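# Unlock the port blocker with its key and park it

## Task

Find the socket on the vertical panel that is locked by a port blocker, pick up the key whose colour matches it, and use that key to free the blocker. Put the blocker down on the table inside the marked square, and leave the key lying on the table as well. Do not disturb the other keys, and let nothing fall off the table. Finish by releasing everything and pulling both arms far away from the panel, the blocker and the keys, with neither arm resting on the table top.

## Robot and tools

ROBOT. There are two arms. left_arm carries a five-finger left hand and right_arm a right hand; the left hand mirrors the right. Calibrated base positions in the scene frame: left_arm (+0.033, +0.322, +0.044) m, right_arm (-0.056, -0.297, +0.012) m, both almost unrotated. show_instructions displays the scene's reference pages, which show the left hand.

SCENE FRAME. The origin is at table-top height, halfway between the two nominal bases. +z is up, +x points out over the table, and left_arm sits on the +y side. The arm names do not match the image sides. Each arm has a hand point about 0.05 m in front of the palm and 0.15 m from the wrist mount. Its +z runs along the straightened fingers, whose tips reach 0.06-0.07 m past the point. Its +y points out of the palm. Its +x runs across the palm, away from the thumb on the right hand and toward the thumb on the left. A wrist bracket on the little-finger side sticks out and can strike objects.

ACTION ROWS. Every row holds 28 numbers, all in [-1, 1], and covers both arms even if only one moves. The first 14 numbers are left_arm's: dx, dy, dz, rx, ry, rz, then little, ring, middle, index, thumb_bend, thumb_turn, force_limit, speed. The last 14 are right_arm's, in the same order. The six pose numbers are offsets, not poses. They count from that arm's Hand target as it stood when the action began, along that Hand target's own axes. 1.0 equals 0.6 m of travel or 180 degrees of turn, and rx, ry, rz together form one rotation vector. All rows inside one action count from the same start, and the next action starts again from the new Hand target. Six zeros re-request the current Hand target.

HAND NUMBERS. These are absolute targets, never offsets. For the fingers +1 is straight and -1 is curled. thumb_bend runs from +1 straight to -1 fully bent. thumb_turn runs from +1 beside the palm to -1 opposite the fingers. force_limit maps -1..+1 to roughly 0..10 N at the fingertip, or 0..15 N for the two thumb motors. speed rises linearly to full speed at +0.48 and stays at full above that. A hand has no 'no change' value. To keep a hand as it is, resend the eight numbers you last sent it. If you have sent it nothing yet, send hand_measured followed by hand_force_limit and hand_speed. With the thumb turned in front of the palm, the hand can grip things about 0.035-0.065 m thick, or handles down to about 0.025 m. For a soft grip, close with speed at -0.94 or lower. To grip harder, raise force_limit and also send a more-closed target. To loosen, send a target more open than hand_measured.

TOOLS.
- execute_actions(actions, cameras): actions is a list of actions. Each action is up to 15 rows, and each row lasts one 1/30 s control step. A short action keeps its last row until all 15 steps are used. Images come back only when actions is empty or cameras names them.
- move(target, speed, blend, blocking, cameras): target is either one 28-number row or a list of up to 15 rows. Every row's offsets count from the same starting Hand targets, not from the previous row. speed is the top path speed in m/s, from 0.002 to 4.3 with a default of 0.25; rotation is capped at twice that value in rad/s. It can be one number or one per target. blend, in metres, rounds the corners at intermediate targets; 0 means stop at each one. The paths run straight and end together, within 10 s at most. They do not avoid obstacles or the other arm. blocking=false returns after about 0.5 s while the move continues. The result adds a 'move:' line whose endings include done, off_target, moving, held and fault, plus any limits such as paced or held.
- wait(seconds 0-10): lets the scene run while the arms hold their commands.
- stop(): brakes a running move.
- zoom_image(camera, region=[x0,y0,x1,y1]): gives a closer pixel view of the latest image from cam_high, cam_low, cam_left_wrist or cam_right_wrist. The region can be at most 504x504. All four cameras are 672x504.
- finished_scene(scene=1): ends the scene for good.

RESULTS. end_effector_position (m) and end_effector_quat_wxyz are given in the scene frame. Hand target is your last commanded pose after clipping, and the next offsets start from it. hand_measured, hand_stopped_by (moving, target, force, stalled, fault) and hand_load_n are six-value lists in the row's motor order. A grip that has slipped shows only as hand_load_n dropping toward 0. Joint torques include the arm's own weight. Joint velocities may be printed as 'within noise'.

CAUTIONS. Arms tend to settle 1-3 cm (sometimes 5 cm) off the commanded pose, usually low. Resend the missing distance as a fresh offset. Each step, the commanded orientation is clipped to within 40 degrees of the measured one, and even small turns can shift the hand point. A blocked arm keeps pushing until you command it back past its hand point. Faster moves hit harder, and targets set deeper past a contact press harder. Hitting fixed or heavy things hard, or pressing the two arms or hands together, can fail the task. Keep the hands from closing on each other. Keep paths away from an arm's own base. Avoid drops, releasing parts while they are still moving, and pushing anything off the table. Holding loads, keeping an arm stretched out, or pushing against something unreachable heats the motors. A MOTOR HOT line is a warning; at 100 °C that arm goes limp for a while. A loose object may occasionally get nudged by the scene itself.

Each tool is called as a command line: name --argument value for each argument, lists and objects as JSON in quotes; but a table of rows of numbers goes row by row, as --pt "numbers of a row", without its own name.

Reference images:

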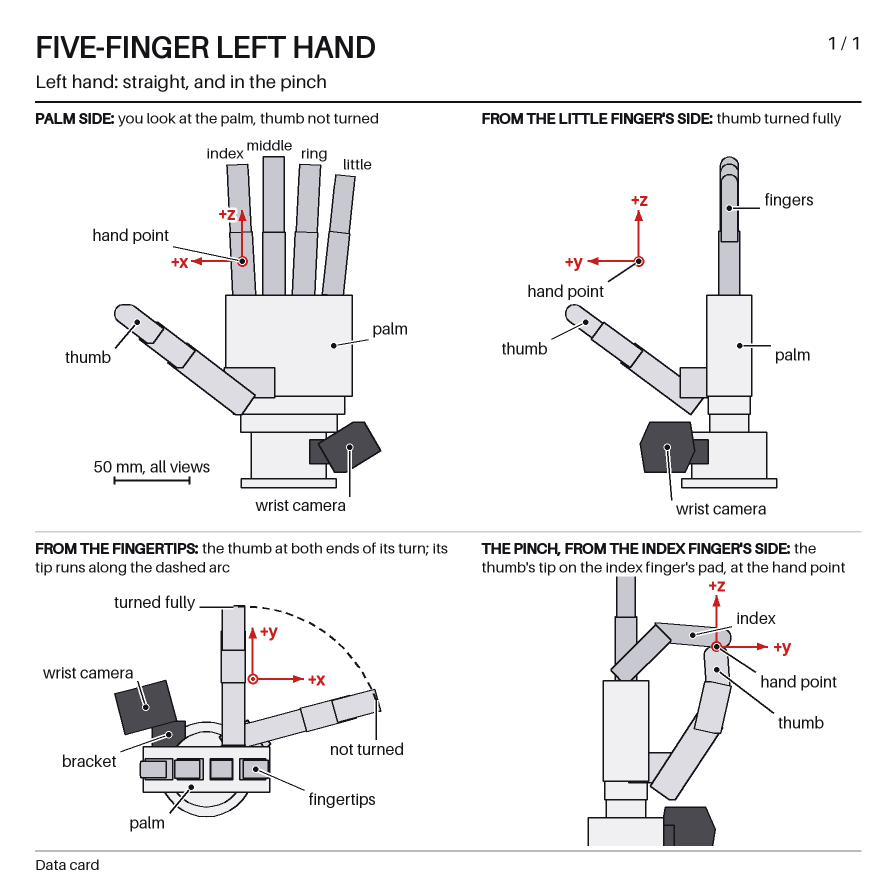

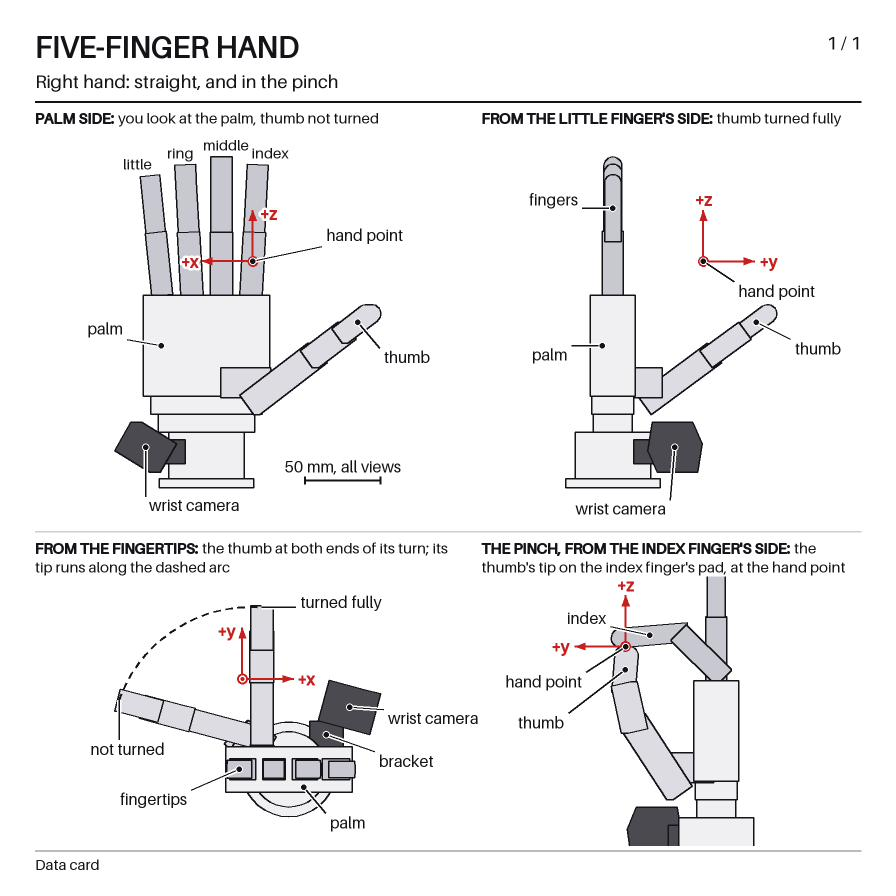

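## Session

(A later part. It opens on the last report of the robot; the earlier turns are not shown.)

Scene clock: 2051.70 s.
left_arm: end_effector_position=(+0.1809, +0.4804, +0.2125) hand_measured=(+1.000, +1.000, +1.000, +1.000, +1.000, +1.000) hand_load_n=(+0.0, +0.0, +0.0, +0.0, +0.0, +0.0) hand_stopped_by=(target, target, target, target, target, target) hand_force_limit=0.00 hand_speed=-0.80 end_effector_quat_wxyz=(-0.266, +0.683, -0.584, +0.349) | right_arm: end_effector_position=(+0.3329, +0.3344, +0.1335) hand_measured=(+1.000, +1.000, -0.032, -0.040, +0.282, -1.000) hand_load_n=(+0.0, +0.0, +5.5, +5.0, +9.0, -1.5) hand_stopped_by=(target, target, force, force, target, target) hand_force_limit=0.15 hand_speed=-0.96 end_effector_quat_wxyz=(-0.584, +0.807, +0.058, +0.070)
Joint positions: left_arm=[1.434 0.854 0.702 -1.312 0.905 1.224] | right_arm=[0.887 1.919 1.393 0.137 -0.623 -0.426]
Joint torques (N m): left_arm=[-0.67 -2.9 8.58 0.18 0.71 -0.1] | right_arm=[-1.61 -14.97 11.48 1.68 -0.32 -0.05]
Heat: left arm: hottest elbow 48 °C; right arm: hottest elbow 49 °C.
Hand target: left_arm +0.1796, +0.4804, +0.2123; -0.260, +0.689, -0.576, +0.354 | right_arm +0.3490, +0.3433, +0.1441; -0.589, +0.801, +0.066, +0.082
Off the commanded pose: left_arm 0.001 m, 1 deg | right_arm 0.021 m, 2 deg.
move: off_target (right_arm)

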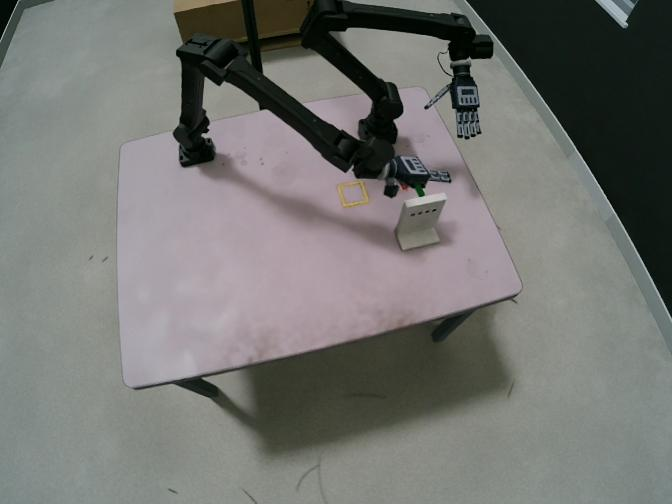

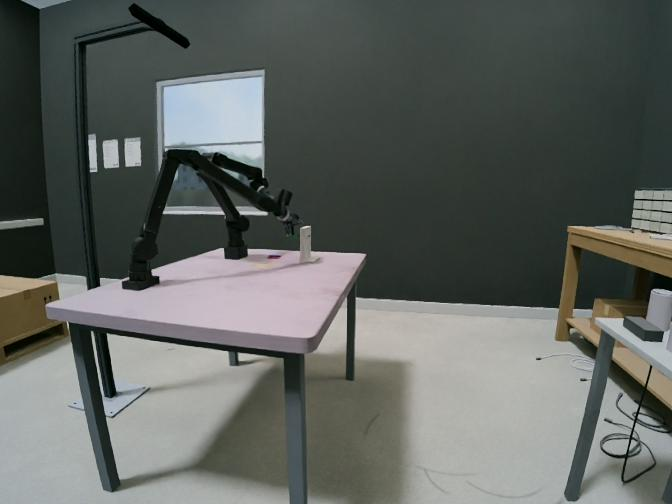

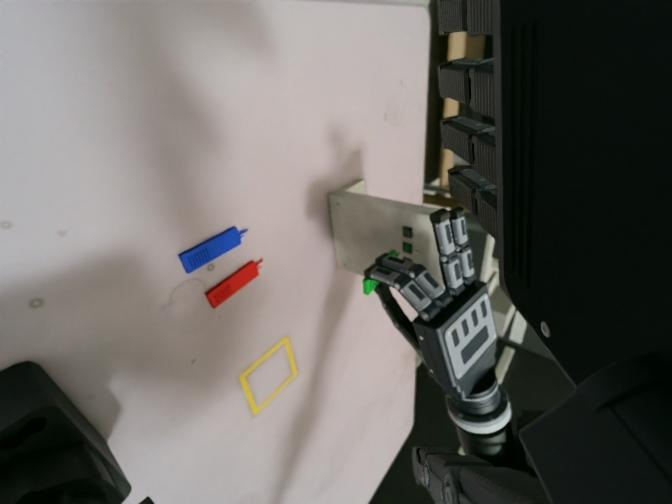

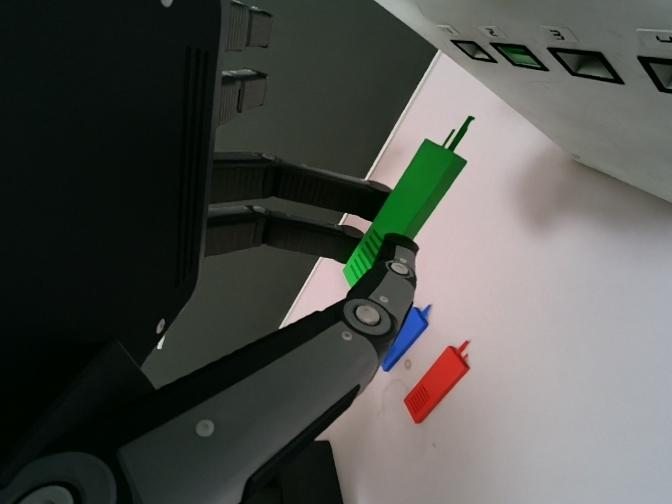

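move --target '[0,0,0,0,0,0,1,1,1,1,1,1,0.0,-0.8,0.0193,0.006,-0.0027,0,0,0,1,1,-0.12,-0.13,0.28,-1,0.15,-0.96]' --speed 0.04 --cameras '["cam_high","cam_low","cam_left_wrist","cam_right_wrist"]'

zoom_image --camera "cam_right_wrist" --region '[410, 10, 610, 180]'

zoom_image --camera "cam_low" --region '[280, 220, 320, 250]'

zoom_image --camera "cam_left_wrist" --region '[360, 210, 430, 280]'

Scene clock: 2147.10 s.
left_arm: end_effector_position=(+0.1809, +0.4804, +0.2125) hand_measured=(+1.000, +1.000, +1.000, +1.000, +1.000, +1.000) hand_load_n=(+0.0, +0.0, +0.0, +0.0, +0.0, +0.0) hand_stopped_by=(target, target, target, target, target, target) hand_force_limit=0.00 hand_speed=-0.80 end_effector_quat_wxyz=(-0.266, +0.683, -0.584, +0.349) | right_arm: end_effector_position=(+0.3457, +0.3312, +0.1333) hand_measured=(+1.000, +1.000, -0.032, -0.040, +0.282, -1.000) hand_load_n=(+0.0, +0.0, +5.5, +5.0, +8.5, -1.0) hand_stopped_by=(target, target, force, force, target, target) hand_force_limit=0.15 hand_speed=-0.96 end_effector_quat_wxyz=(-0.584, +0.807, +0.057, +0.071)
Joint positions: left_arm=[1.434 0.854 0.702 -1.312 0.905 1.224] | right_arm=[0.868 1.932 1.414 0.125 -0.639 -0.434]
Joint torques (N m): left_arm=[-0.67 -2.96 8.57 0.2 0.71 -0.1] | right_arm=[-1.14 -15.27 11.52 1.74 -0.34 -0.04]
Heat: left arm: hottest elbow 48 °C; right arm: hottest elbow 51 °C.
Hand target: left_arm +0.1796, +0.4804, +0.2123; -0.260, +0.689, -0.576, +0.354 | right_arm +0.3610, +0.3408, +0.1440; -0.589, +0.801, +0.066, +0.082
Off the commanded pose: left_arm 0.001 m, 1 deg | right_arm 0.021 m, 2 deg.
move: off_target (right_arm)

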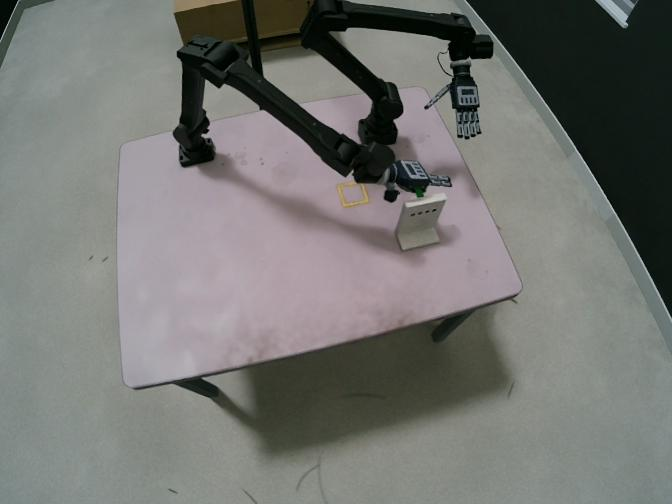

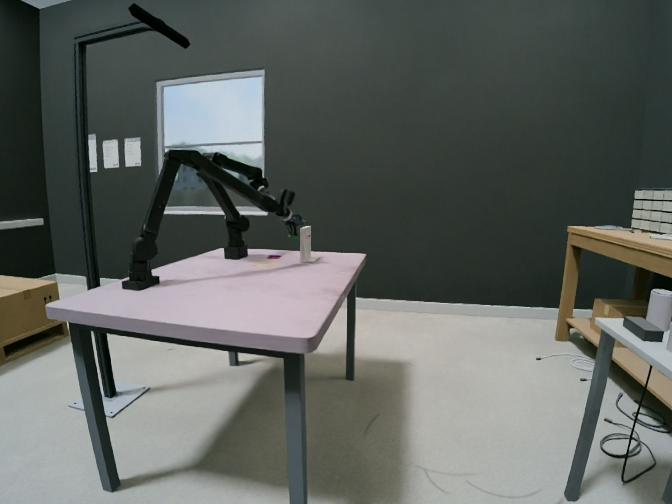

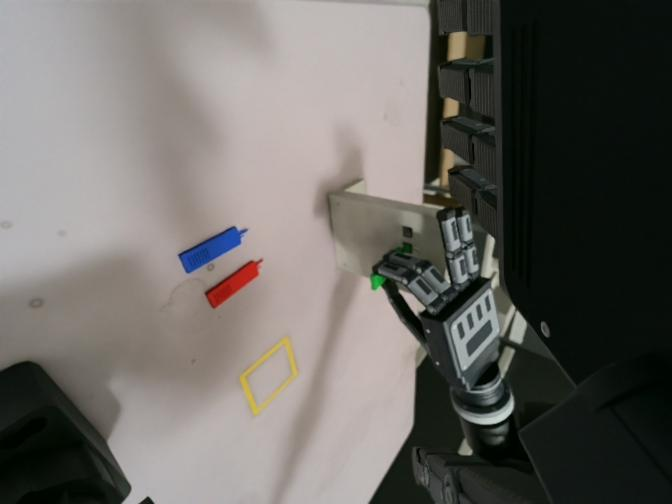

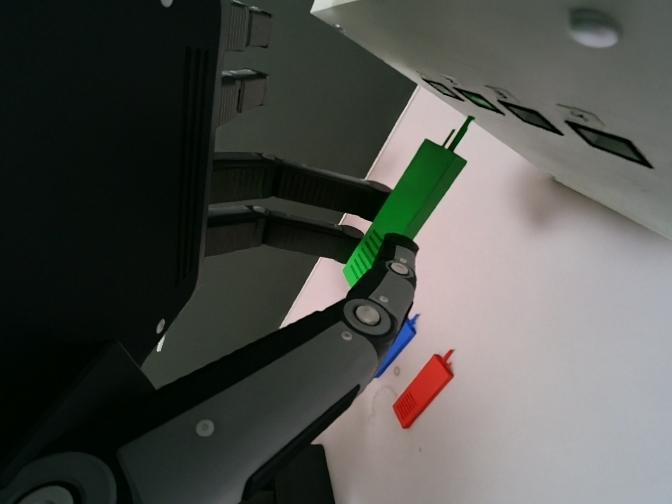

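Scaled by 2.520 from the camera's 672x504 image, which has a finer 960x720 frame.

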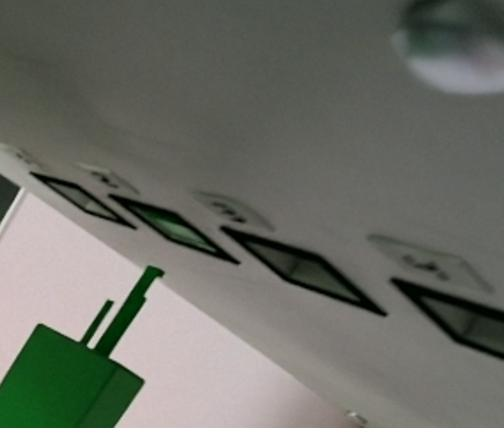

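Scaled by 12.600 from the camera's 672x504 image, which has a finer 960x720 frame.

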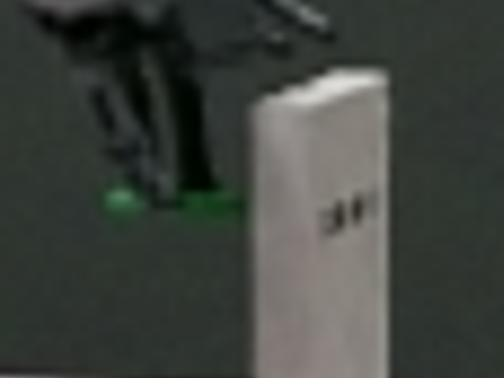

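Scaled by 7.200 from the camera's 672x504 image, which has a finer 960x720 frame.

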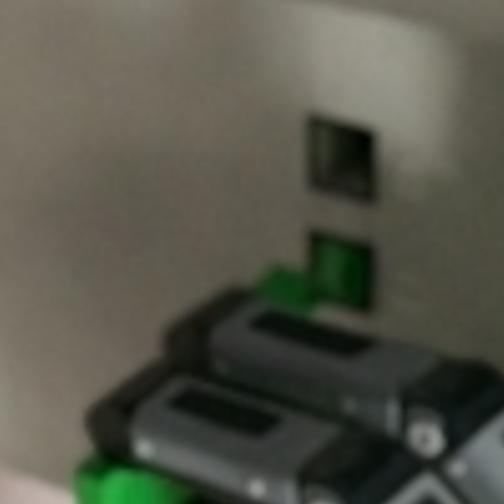

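move --target '[0,0,0,0,0,0,1,1,1,1,1,1,0.0,-0.8,0.0052,0.0008,-0.004,0,0,0,1,1,-0.12,-0.13,0.28,-1,0.15,-0.96]' --speed 0.04 --cameras '["cam_high","cam_low","cam_left_wrist","cam_right_wrist"]'

zoom_image --camera "cam_right_wrist" --region '[430, 70, 550, 160]'

zoom_image --camera "cam_low" --region '[280, 220, 320, 250]'

zoom_image --camera "cam_left_wrist" --region '[370, 220, 430, 280]'

Scene clock: 2180.07 s.
left_arm: end_effector_position=(+0.1809, +0.4804, +0.2125) hand_measured=(+1.000, +1.000, +1.000, +1.000, +1.000, +1.000) hand_load_n=(+0.0, +0.0, +0.0, +0.0, +0.0, -0.5) hand_stopped_by=(target, target, target, target, target, target) hand_force_limit=0.00 hand_speed=-0.80 end_effector_quat_wxyz=(-0.266, +0.683, -0.584, +0.349) | right_arm: end_effector_position=(+0.3472, +0.3293, +0.1331) hand_measured=(+1.000, +1.000, -0.032, -0.040, +0.282, -1.000) hand_load_n=(+0.0, +0.0, +5.5, +5.0, +9.0, -1.0) hand_stopped_by=(target, target, force, force, target, target) hand_force_limit=0.15 hand_speed=-0.96 end_effector_quat_wxyz=(-0.584, +0.807, +0.058, +0.070)
Joint positions: left_arm=[1.434 0.854 0.702 -1.312 0.905 1.224] | right_arm=[0.864 1.932 1.415 0.121 -0.644 -0.437]
Joint torques (N m): left_arm=[-0.67 -2.96 8.59 0.2 0.72 -0.1] | right_arm=[-1.08 -15.21 11.66 1.74 -0.34 -0.04]
Heat: left arm: hottest elbow 48 °C; right arm: hottest elbow 52 °C.
Hand target: left_arm +0.1796, +0.4804, +0.2123; -0.260, +0.689, -0.576, +0.354 | right_arm +0.3641, +0.3383, +0.1448; -0.589, +0.801, +0.065, +0.082
Off the commanded pose: left_arm 0.001 m, 1 deg | right_arm 0.022 m, 2 deg.
move: off_target (right_arm)

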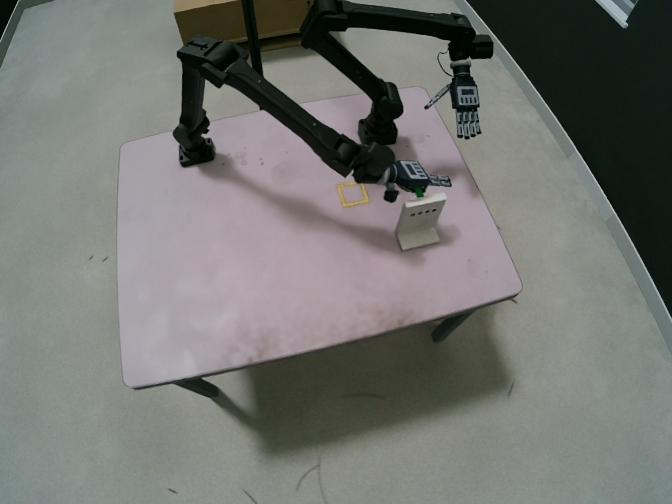

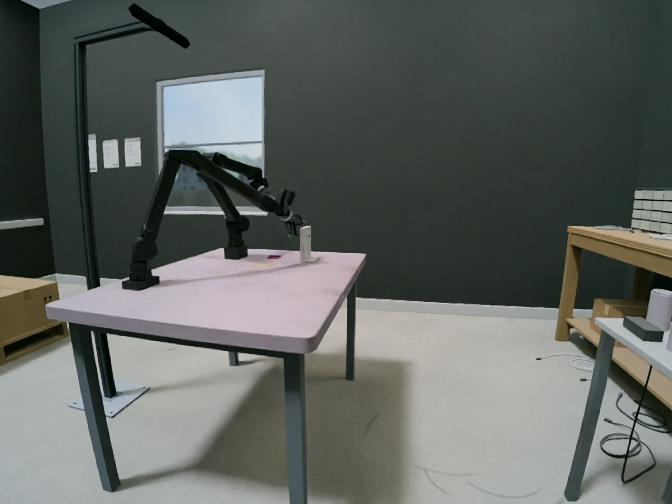

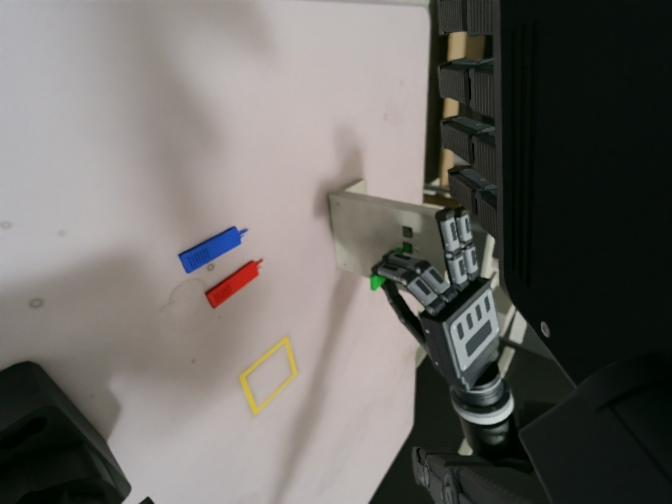

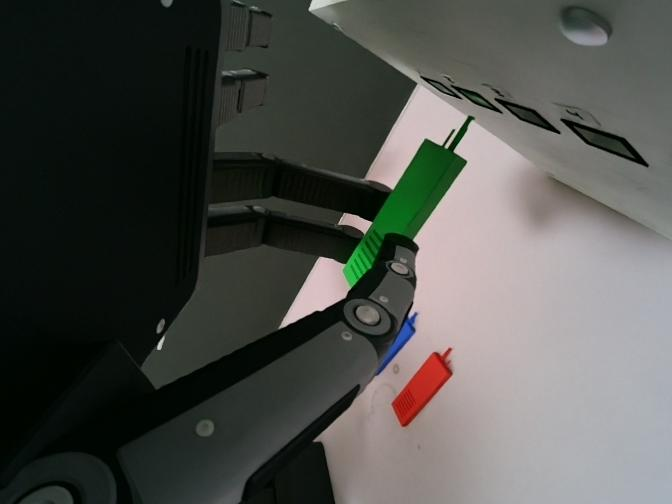

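Scaled by 4.200 from the camera's 672x504 image, which has a finer 960x720 frame.

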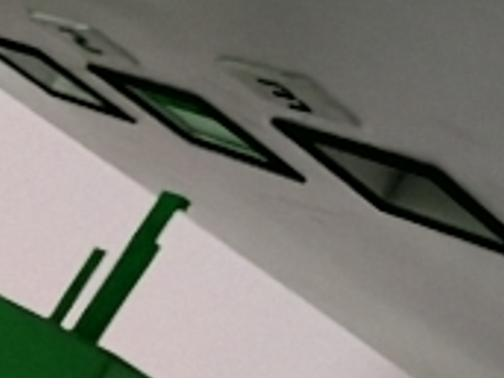

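Scaled by 12.600 from the camera's 672x504 image, which has a finer 960x720 frame.

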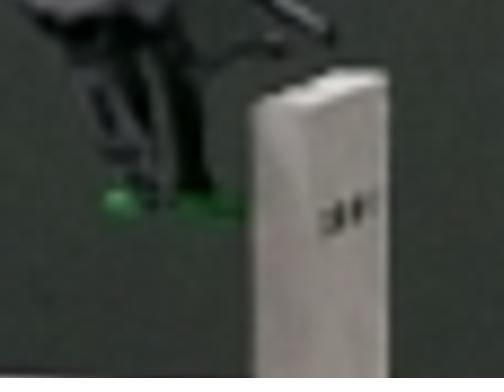

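Scaled by 8.400 from the camera's 672x504 image, which has a finer 960x720 frame.

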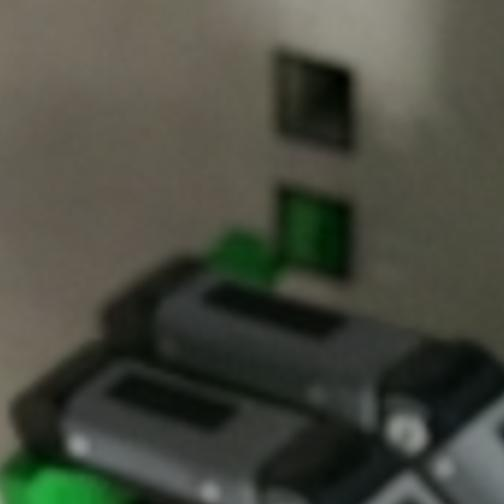

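move --target '[0,0,0,0,0,0,1,1,1,1,1,1,0.0,-0.8,0.0027,-0.0033,-0.0049,0,0,0,1,1,-0.12,-0.13,0.28,-1,0.15,-0.96]' --speed 0.04 --cameras '["cam_low","cam_left_wrist","cam_right_wrist"]'

zoom_image --camera "cam_right_wrist" --region '[430, 70, 550, 160]'

zoom_image --camera "cam_low" --region '[280, 220, 320, 250]'

zoom_image --camera "cam_left_wrist" --region '[370, 220, 430, 280]'

Scene clock: 2197.67 s.
left_arm: end_effector_position=(+0.1809, +0.4804, +0.2125) hand_measured=(+1.000, +1.000, +1.000, +1.000, +1.000, +1.000) hand_load_n=(+0.0, +0.0, -0.5, +0.0, +0.0, +0.0) hand_stopped_by=(target, target, target, target, target, target) hand_force_limit=0.00 hand_speed=-0.80 end_effector_quat_wxyz=(-0.266, +0.683, -0.584, +0.349) | right_arm: end_effector_position=(+0.3486, +0.3269, +0.1320) hand_measured=(+1.000, +1.000, -0.032, -0.040, +0.282, -1.000) hand_load_n=(+0.0, +0.0, +5.5, +5.0, +9.0, -1.5) hand_stopped_by=(target, target, force, force, target, target) hand_force_limit=0.15 hand_speed=-0.96 end_effector_quat_wxyz=(-0.582, +0.808, +0.056, +0.068)
Joint positions: left_arm=[1.434 0.854 0.702 -1.312 0.905 1.224] | right_arm=[0.86 1.932 1.415 0.114 -0.647 -0.439]
Joint torques (N m): left_arm=[-0.73 -3.08 8.62 0.14 0.71 -0.09] | right_arm=[-1.38 -15.62 11.6 1.7 -0.35 -0.04]
Heat: left arm: hottest elbow 48 °C; right arm: hottest elbow 53 °C.
Hand target: left_arm +0.1796, +0.4804, +0.2123; -0.260, +0.689, -0.576, +0.354 | right_arm +0.3650, +0.3361, +0.1478; -0.589, +0.801, +0.065, +0.082
Off the commanded pose: left_arm 0.001 m, 1 deg | right_arm 0.025 m, 2 deg.
move: off_target (right_arm)
Images, in order (width x height): cam_low 672x504, cam_left_wrist 672x504, cam_right_wrist 672x504.

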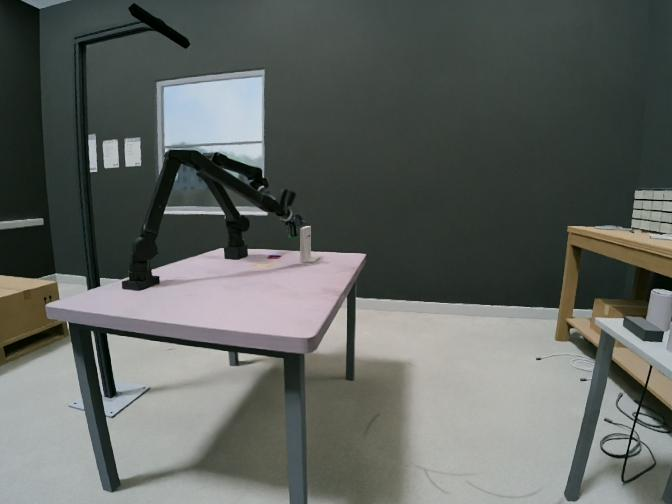

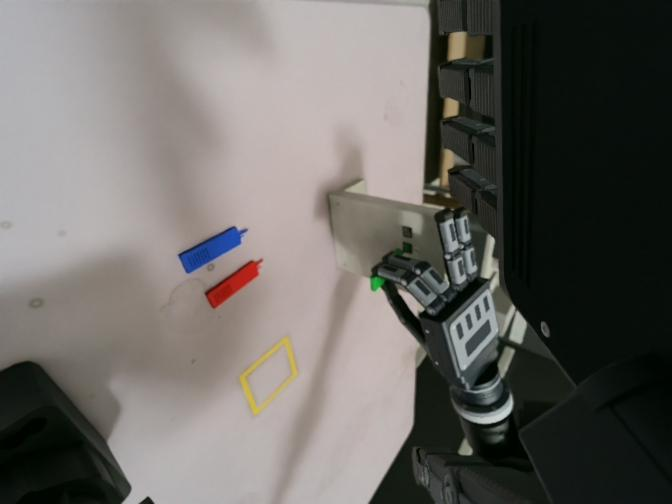

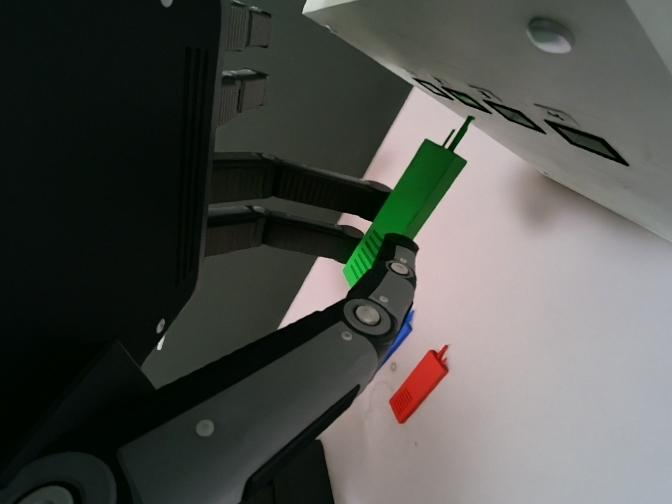

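Scaled by 4.200 from the camera's 672x504 image, which has a finer 960x720 frame.

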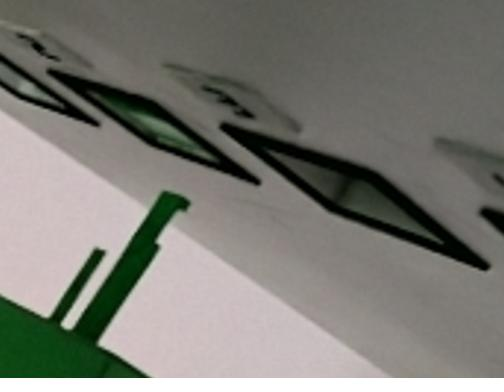

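Scaled by 12.600 from the camera's 672x504 image, which has a finer 960x720 frame.

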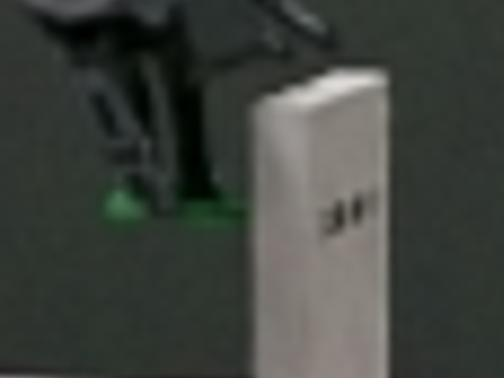

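Scaled by 8.400 from the camera's 672x504 image, which has a finer 960x720 frame.

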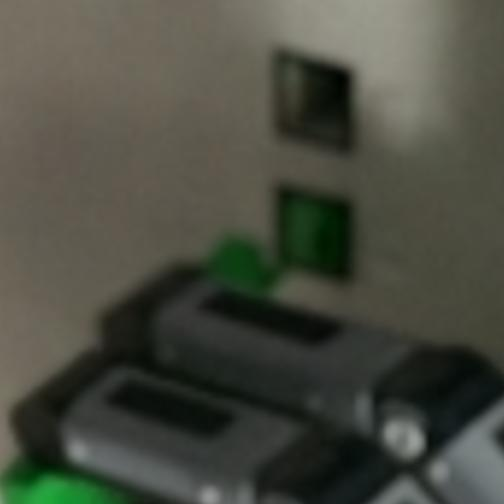

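move --target '[0,0,0,0,0,0,1,1,1,1,1,1,0.0,-0.8,0.003,-0.0059,-0.0019,0,0,0,1,1,-0.12,-0.13,0.28,-1,0.15,-0.96]' --speed 0.04 --cameras '[]'

Scene clock: 2217.97 s.
left_arm: end_effector_position=(+0.1809, +0.4804, +0.2125) hand_measured=(+1.000, +1.000, +1.000, +1.000, +1.000, +1.000) hand_load_n=(+0.0, +0.0, +0.0, +0.0, +0.0, -0.5) hand_stopped_by=(target, target, target, target, target, target) hand_force_limit=0.00 hand_speed=-0.80 end_effector_quat_wxyz=(-0.266, +0.683, -0.584, +0.349) | right_arm: end_effector_position=(+0.3498, +0.3276, +0.1344) hand_measured=(+1.000, +1.000, -0.032, -0.040, +0.282, -1.000) hand_load_n=(+0.0, +0.0, +5.5, +5.0, +8.5, -1.5) hand_stopped_by=(target, target, force, force, target, target) hand_force_limit=0.15 hand_speed=-0.96 end_effector_quat_wxyz=(-0.582, +0.809, +0.056, +0.068)
Joint positions: left_arm=[1.434 0.854 0.702 -1.312 0.905 1.224] | right_arm=[0.859 1.932 1.423 0.103 -0.648 -0.44]
Joint torques (N m): left_arm=[-0.79 -2.96 8.58 0.17 0.7 -0.1] | right_arm=[-1.2 -15.91 11.52 1.66 -0.34 -0.03]
Heat: left arm: hottest elbow 48 °C; right arm: hottest elbow 53 °C.
Hand target: left_arm +0.1796, +0.4804, +0.2123; -0.260, +0.689, -0.576, +0.354 | right_arm +0.3660, +0.3361, +0.1518; -0.589, +0.801, +0.065, +0.082
Off the commanded pose: left_arm 0.001 m, 1 deg | right_arm 0.025 m, 2 deg.
move: off_target (right_arm)
No camera images: "cameras" was empty.

wait --seconds 0.1 --cameras '["cam_low","cam_left_wrist","cam_right_wrist","cam_high"]'

zoom_image --camera "cam_right_wrist" --region '[430, 70, 550, 160]'

zoom_image --camera "cam_low" --region '[280, 220, 320, 250]'

zoom_image --camera "cam_left_wrist" --region '[370, 220, 430, 280]'

zoom_image --camera "cam_high" --region '[395, 165, 455, 220]'

Scene clock: 2227.80 s.
left_arm: end_effector_position=(+0.1809, +0.4804, +0.2125) hand_measured=(+1.000, +1.000, +1.000, +1.000, +1.000, +1.000) hand_load_n=(+0.0, +0.0, +0.0, +0.0, +0.0, -0.5) hand_stopped_by=(target, target, target, target, target, target) hand_force_limit=0.00 hand_speed=-0.80 end_effector_quat_wxyz=(-0.266, +0.683, -0.584, +0.349) | right_arm: end_effector_position=(+0.3497, +0.3276, +0.1344) hand_measured=(+1.000, +1.000, -0.032, -0.040, +0.282, -1.000) hand_load_n=(-0.5, -0.5, +5.5, +5.0, +8.5, -1.0) hand_stopped_by=(target, target, force, force, target, target) hand_force_limit=0.15 hand_speed=-0.96 end_effector_quat_wxyz=(-0.581, +0.809, +0.056, +0.068)
Joint positions: left_arm=[1.434 0.854 0.702 -1.312 0.905 1.224] | right_arm=[0.859 1.932 1.423 0.103 -0.649 -0.44]
Joint torques (N m): left_arm=[-0.67 -2.84 8.54 0.16 0.7 -0.1] | right_arm=[-1.14 -15.97 11.52 1.69 -0.34 -0.03]
Heat: left arm: hottest elbow 48 °C; right arm: hottest elbow 54 °C.
Hand target: left_arm +0.1796, +0.4804, +0.2123; -0.260, +0.689, -0.576, +0.354 | right_arm +0.3659, +0.3360, +0.1518; -0.589, +0.801, +0.065, +0.082
Off the commanded pose: left_arm 0.001 m, 1 deg | right_arm 0.025 m, 2 deg.
wait: 0.10 s; at rest from the start

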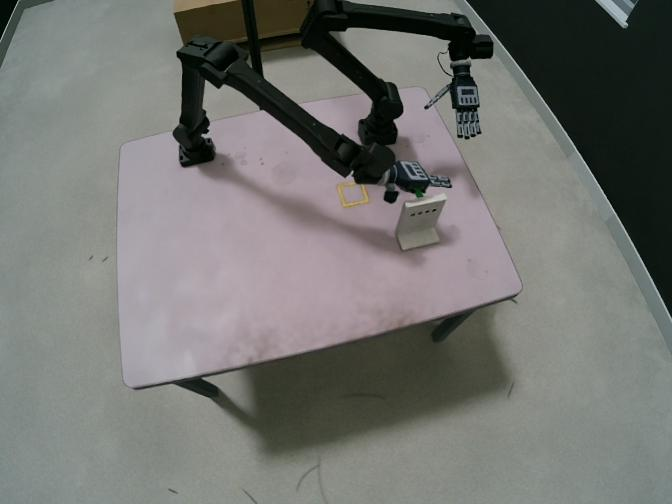

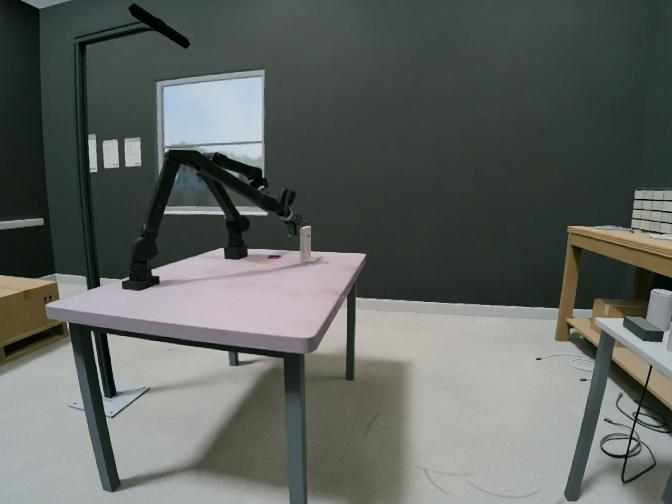

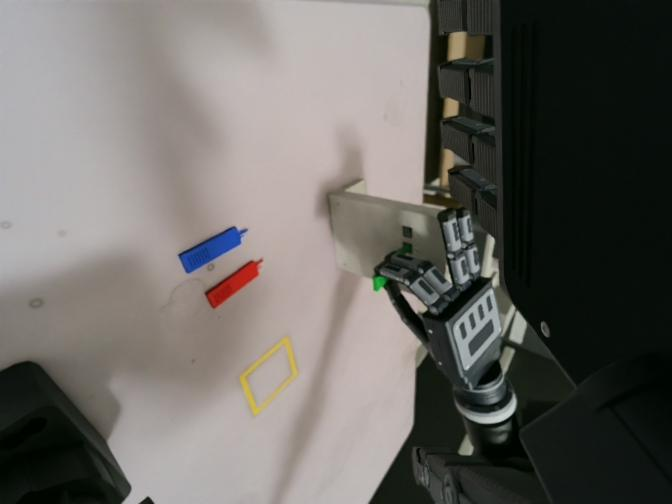

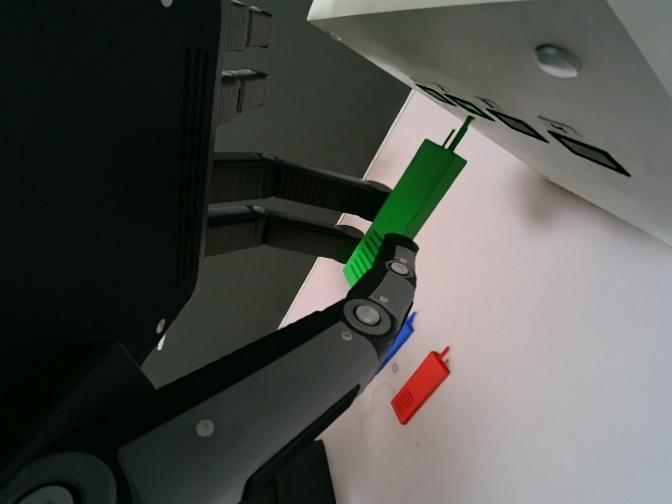

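Scaled by 4.200 from the camera's 672x504 image, which has a finer 960x720 frame.

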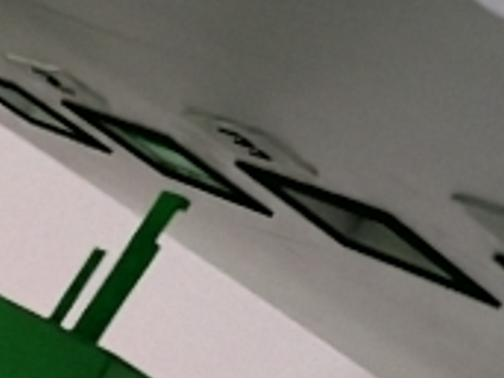

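Scaled by 12.600 from the camera's 672x504 image, which has a finer 960x720 frame.

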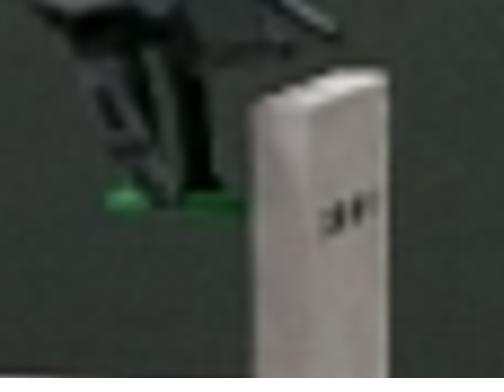

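Scaled by 8.400 from the camera's 672x504 image, which has a finer 960x720 frame.

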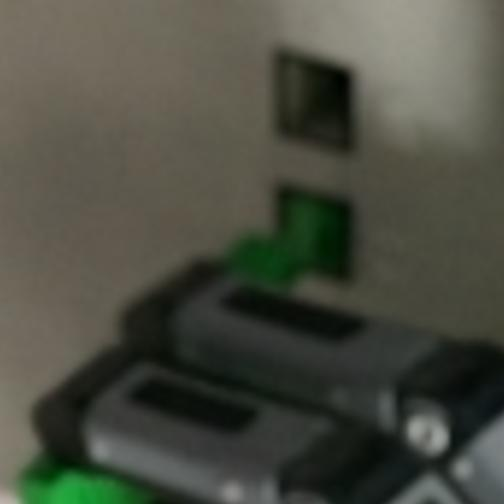

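Scaled by 8.400 from the camera's 672x504 image, which has a finer 960x720 frame.

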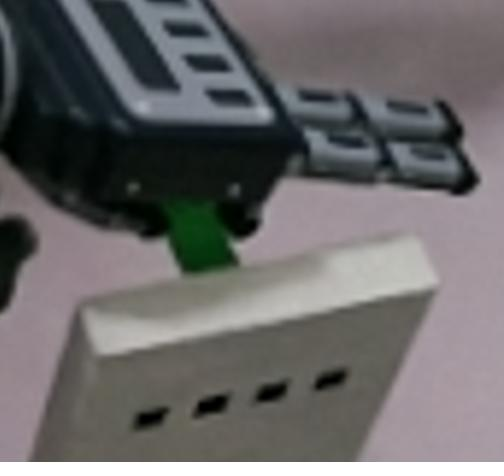

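move --target '[0,0,0,0,0,0,1,1,1,1,1,1,0.0,-0.8,0.0001,-0.0016,0.0055,0,0,0,1,1,-0.12,-0.13,0.28,-1,0.15,-0.96]' --speed 0.04 --cameras '["cam_low","cam_left_wrist","cam_right_wrist","cam_high"]'

zoom_image --camera "cam_right_wrist" --region '[430, 70, 550, 160]'

zoom_image --camera "cam_left_wrist" --region '[380, 225, 425, 265]'

zoom_image --camera "cam_high" --region '[405, 180, 450, 220]'

zoom_image --camera "cam_low" --region '[280, 220, 320, 250]'

Scene clock: 2267.87 s.
left_arm: end_effector_position=(+0.1809, +0.4804, +0.2125) hand_measured=(+1.000, +1.000, +1.000, +1.000, +1.000, +1.000) hand_load_n=(+0.0, +0.0, +0.0, +0.0, +0.0, -0.5) hand_stopped_by=(target, target, target, target, target, target) hand_force_limit=0.00 hand_speed=-0.80 end_effector_quat_wxyz=(-0.266, +0.683, -0.584, +0.349) | right_arm: end_effector_position=(+0.3518, +0.3298, +0.1392) hand_measured=(+1.000, +1.000, -0.032, -0.040, +0.282, -1.000) hand_load_n=(+0.0, -0.5, +5.5, +5.0, +9.0, -1.0) hand_stopped_by=(target, target, force, force, target, target) hand_force_limit=0.15 hand_speed=-0.96 end_effector_quat_wxyz=(-0.584, +0.807, +0.058, +0.070)
Joint positions: left_arm=[1.434 0.854 0.702 -1.312 0.905 1.224] | right_arm=[0.859 1.932 1.433 0.101 -0.649 -0.44]
Joint torques (N m): left_arm=[-0.67 -2.78 8.55 0.13 0.7 -0.09] | right_arm=[-0.91 -15.5 11.58 1.69 -0.18 -0.01]
Heat: left arm: hottest elbow 48 °C; right arm: hottest elbow 56 °C.
Hand target: left_arm +0.1796, +0.4804, +0.2123; -0.260, +0.689, -0.576, +0.354 | right_arm +0.3661, +0.3396, +0.1519; -0.589, +0.801, +0.066, +0.082
Off the commanded pose: left_arm 0.001 m, 1 deg | right_arm 0.021 m, 2 deg.
move: off_target (right_arm)

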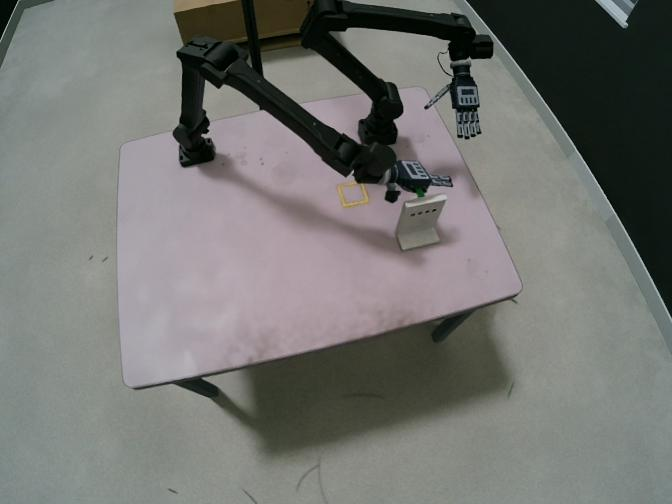

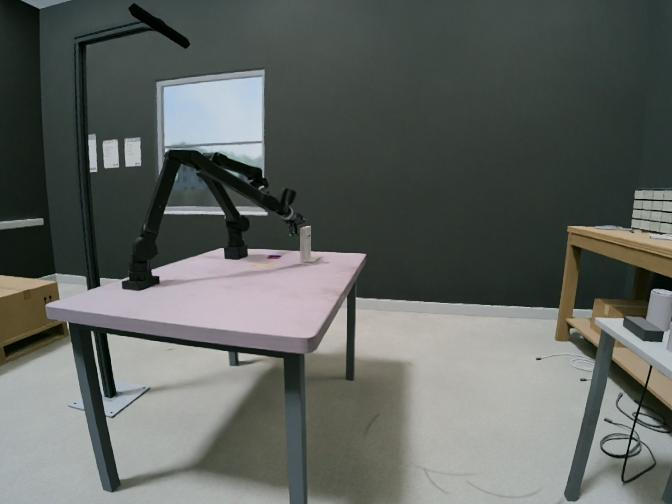

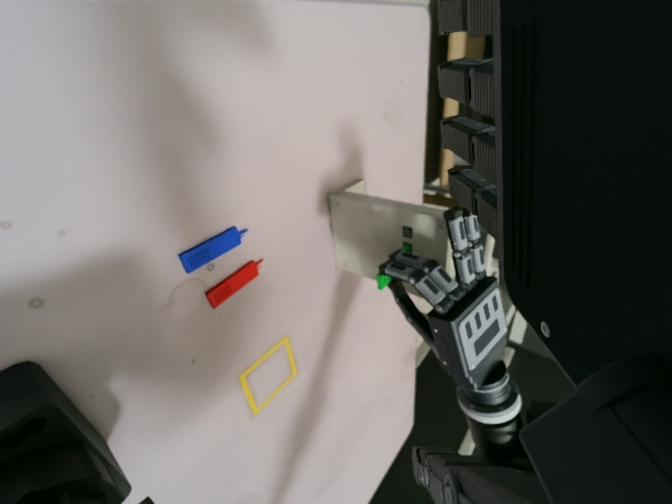

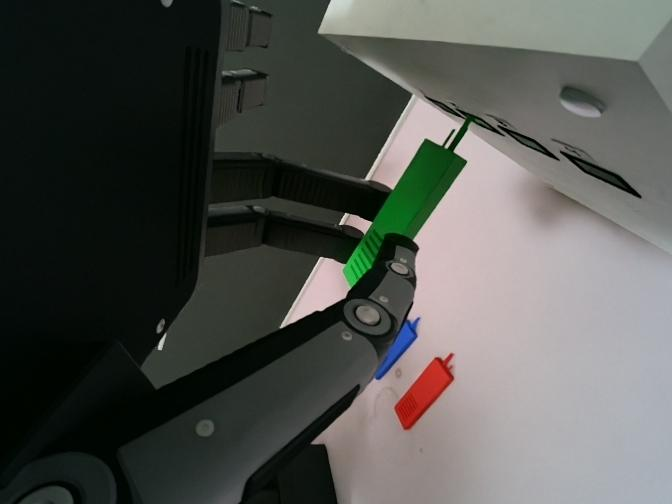

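Scaled by 4.200 from the camera's 672x504 image, which has a finer 960x720 frame.

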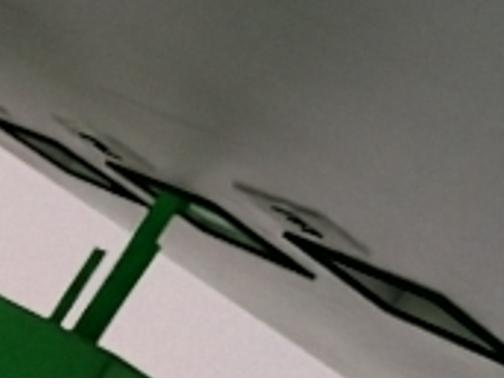

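Scaled by 11.200 from the camera's 672x504 image, which has a finer 960x720 frame.

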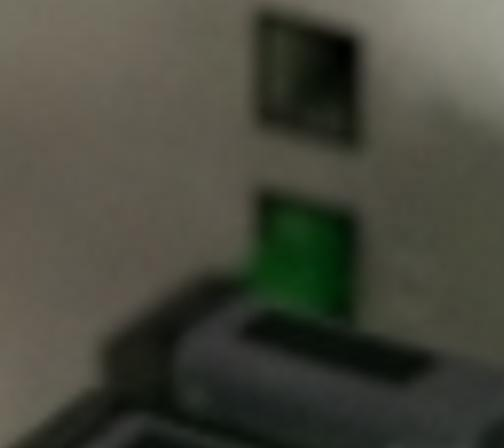

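Scaled by 11.200 from the camera's 672x504 image, which has a finer 960x720 frame.

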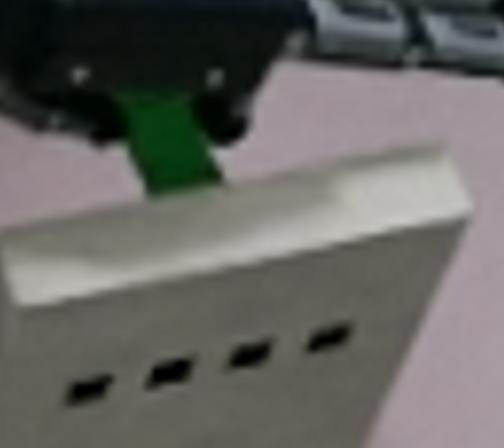

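Scaled by 12.600 from the camera's 672x504 image, which has a finer 960x720 frame.

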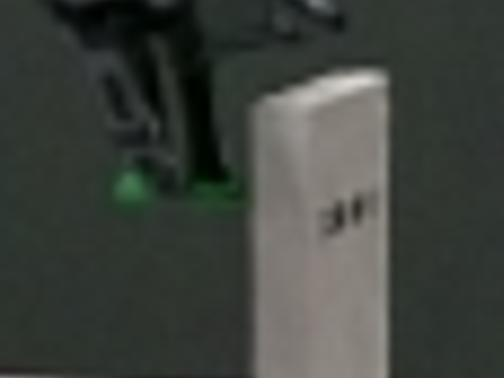

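move --target '[0,0,0,0,0,0,1,1,1,1,1,1,0.0,-0.8,-0.006,0.0038,0.0007,0,0,0,1,1,-0.12,-0.13,0.28,-1,0.15,-0.96]' --speed 0.04 --cameras '[]'

Scene clock: 2281.30 s.
left_arm: end_effector_position=(+0.1809, +0.4804, +0.2125) hand_measured=(+1.000, +1.000, +1.000, +1.000, +1.000, +1.000) hand_load_n=(+0.0, +0.0, +0.0, +0.0, +0.0, -0.5) hand_stopped_by=(target, target, target, target, target, target) hand_force_limit=0.00 hand_speed=-0.80 end_effector_quat_wxyz=(-0.266, +0.683, -0.584, +0.349) | right_arm: end_effector_position=(+0.3520, +0.3298, +0.1391) hand_measured=(+1.000, +1.000, -0.032, -0.040, +0.282, -1.000) hand_load_n=(-0.5, +0.0, +5.0, +5.0, +9.0, -1.0) hand_stopped_by=(target, target, force, force, target, target) hand_force_limit=0.15 hand_speed=-0.96 end_effector_quat_wxyz=(-0.584, +0.807, +0.058, +0.070)
Joint positions: left_arm=[1.434 0.854 0.702 -1.312 0.905 1.224] | right_arm=[0.859 1.932 1.433 0.101 -0.648 -0.44]
Joint torques (N m): left_arm=[-0.73 -2.9 8.59 0.16 0.71 -0.09] | right_arm=[-0.56 -15.56 10.82 2.09 -0.1 0]
Heat: left arm: hottest elbow 48 °C; right arm: hottest elbow 54 °C.
Hand target: left_arm +0.1796, +0.4804, +0.2123; -0.260, +0.689, -0.576, +0.354 | right_arm +0.3630, +0.3393, +0.1489; -0.589, +0.801, +0.066, +0.082
Off the commanded pose: left_arm 0.001 m, 1 deg | right_arm 0.018 m, 2 deg.
move: off_target (right_arm)
No camera images: "cameras" was empty.

move --target '[0,0,0,0,0,0,1,1,1,1,1,1,0.0,-0.8,-0.006,0.0038,0.0007,0,0,0,1,1,-0.12,-0.13,0.28,-1,0.15,-0.96]' --speed 0.04 --cameras '[]'

Scene clock: 2284.50 s.
left_arm: end_effector_position=(+0.1809, +0.4804, +0.2125) hand_measured=(+1.000, +1.000, +1.000, +1.000, +1.000, +1.000) hand_load_n=(+0.0, +0.0, +0.0, +0.0, +0.0, -0.5) hand_stopped_by=(target, target, target, target, target, target) hand_force_limit=0.00 hand_speed=-0.80 end_effector_quat_wxyz=(-0.266, +0.683, -0.584, +0.349) | right_arm: end_effector_position=(+0.3522, +0.3298, +0.1391) hand_measured=(+1.000, +1.000, -0.032, -0.040, +0.282, -1.000) hand_load_n=(-0.5, +0.0, +5.0, +5.0, +8.5, -1.5) hand_stopped_by=(target, target, force, force, target, target) hand_force_limit=0.15 hand_speed=-0.96 end_effector_quat_wxyz=(-0.583, +0.807, +0.057, +0.071)
Joint positions: left_arm=[1.434 0.854 0.702 -1.312 0.905 1.224] | right_arm=[0.859 1.932 1.433 0.101 -0.647 -0.44]
Joint torques (N m): left_arm=[-0.85 -2.9 8.58 0.17 0.71 -0.1] | right_arm=[-0.26 -15.62 10.04 2.5 -0.02 0.02]
Heat: left arm: hottest elbow 48 °C; right arm: hottest elbow 53 °C.
Hand target: left_arm +0.1796, +0.4804, +0.2123; -0.260, +0.689, -0.576, +0.354 | right_arm +0.3600, +0.3390, +0.1459; -0.589, +0.801, +0.066, +0.082
Off the commanded pose: left_arm 0.001 m, 1 deg | right_arm 0.014 m, 2 deg.
move: off_target (right_arm)
No camera images: "cameras" was empty.


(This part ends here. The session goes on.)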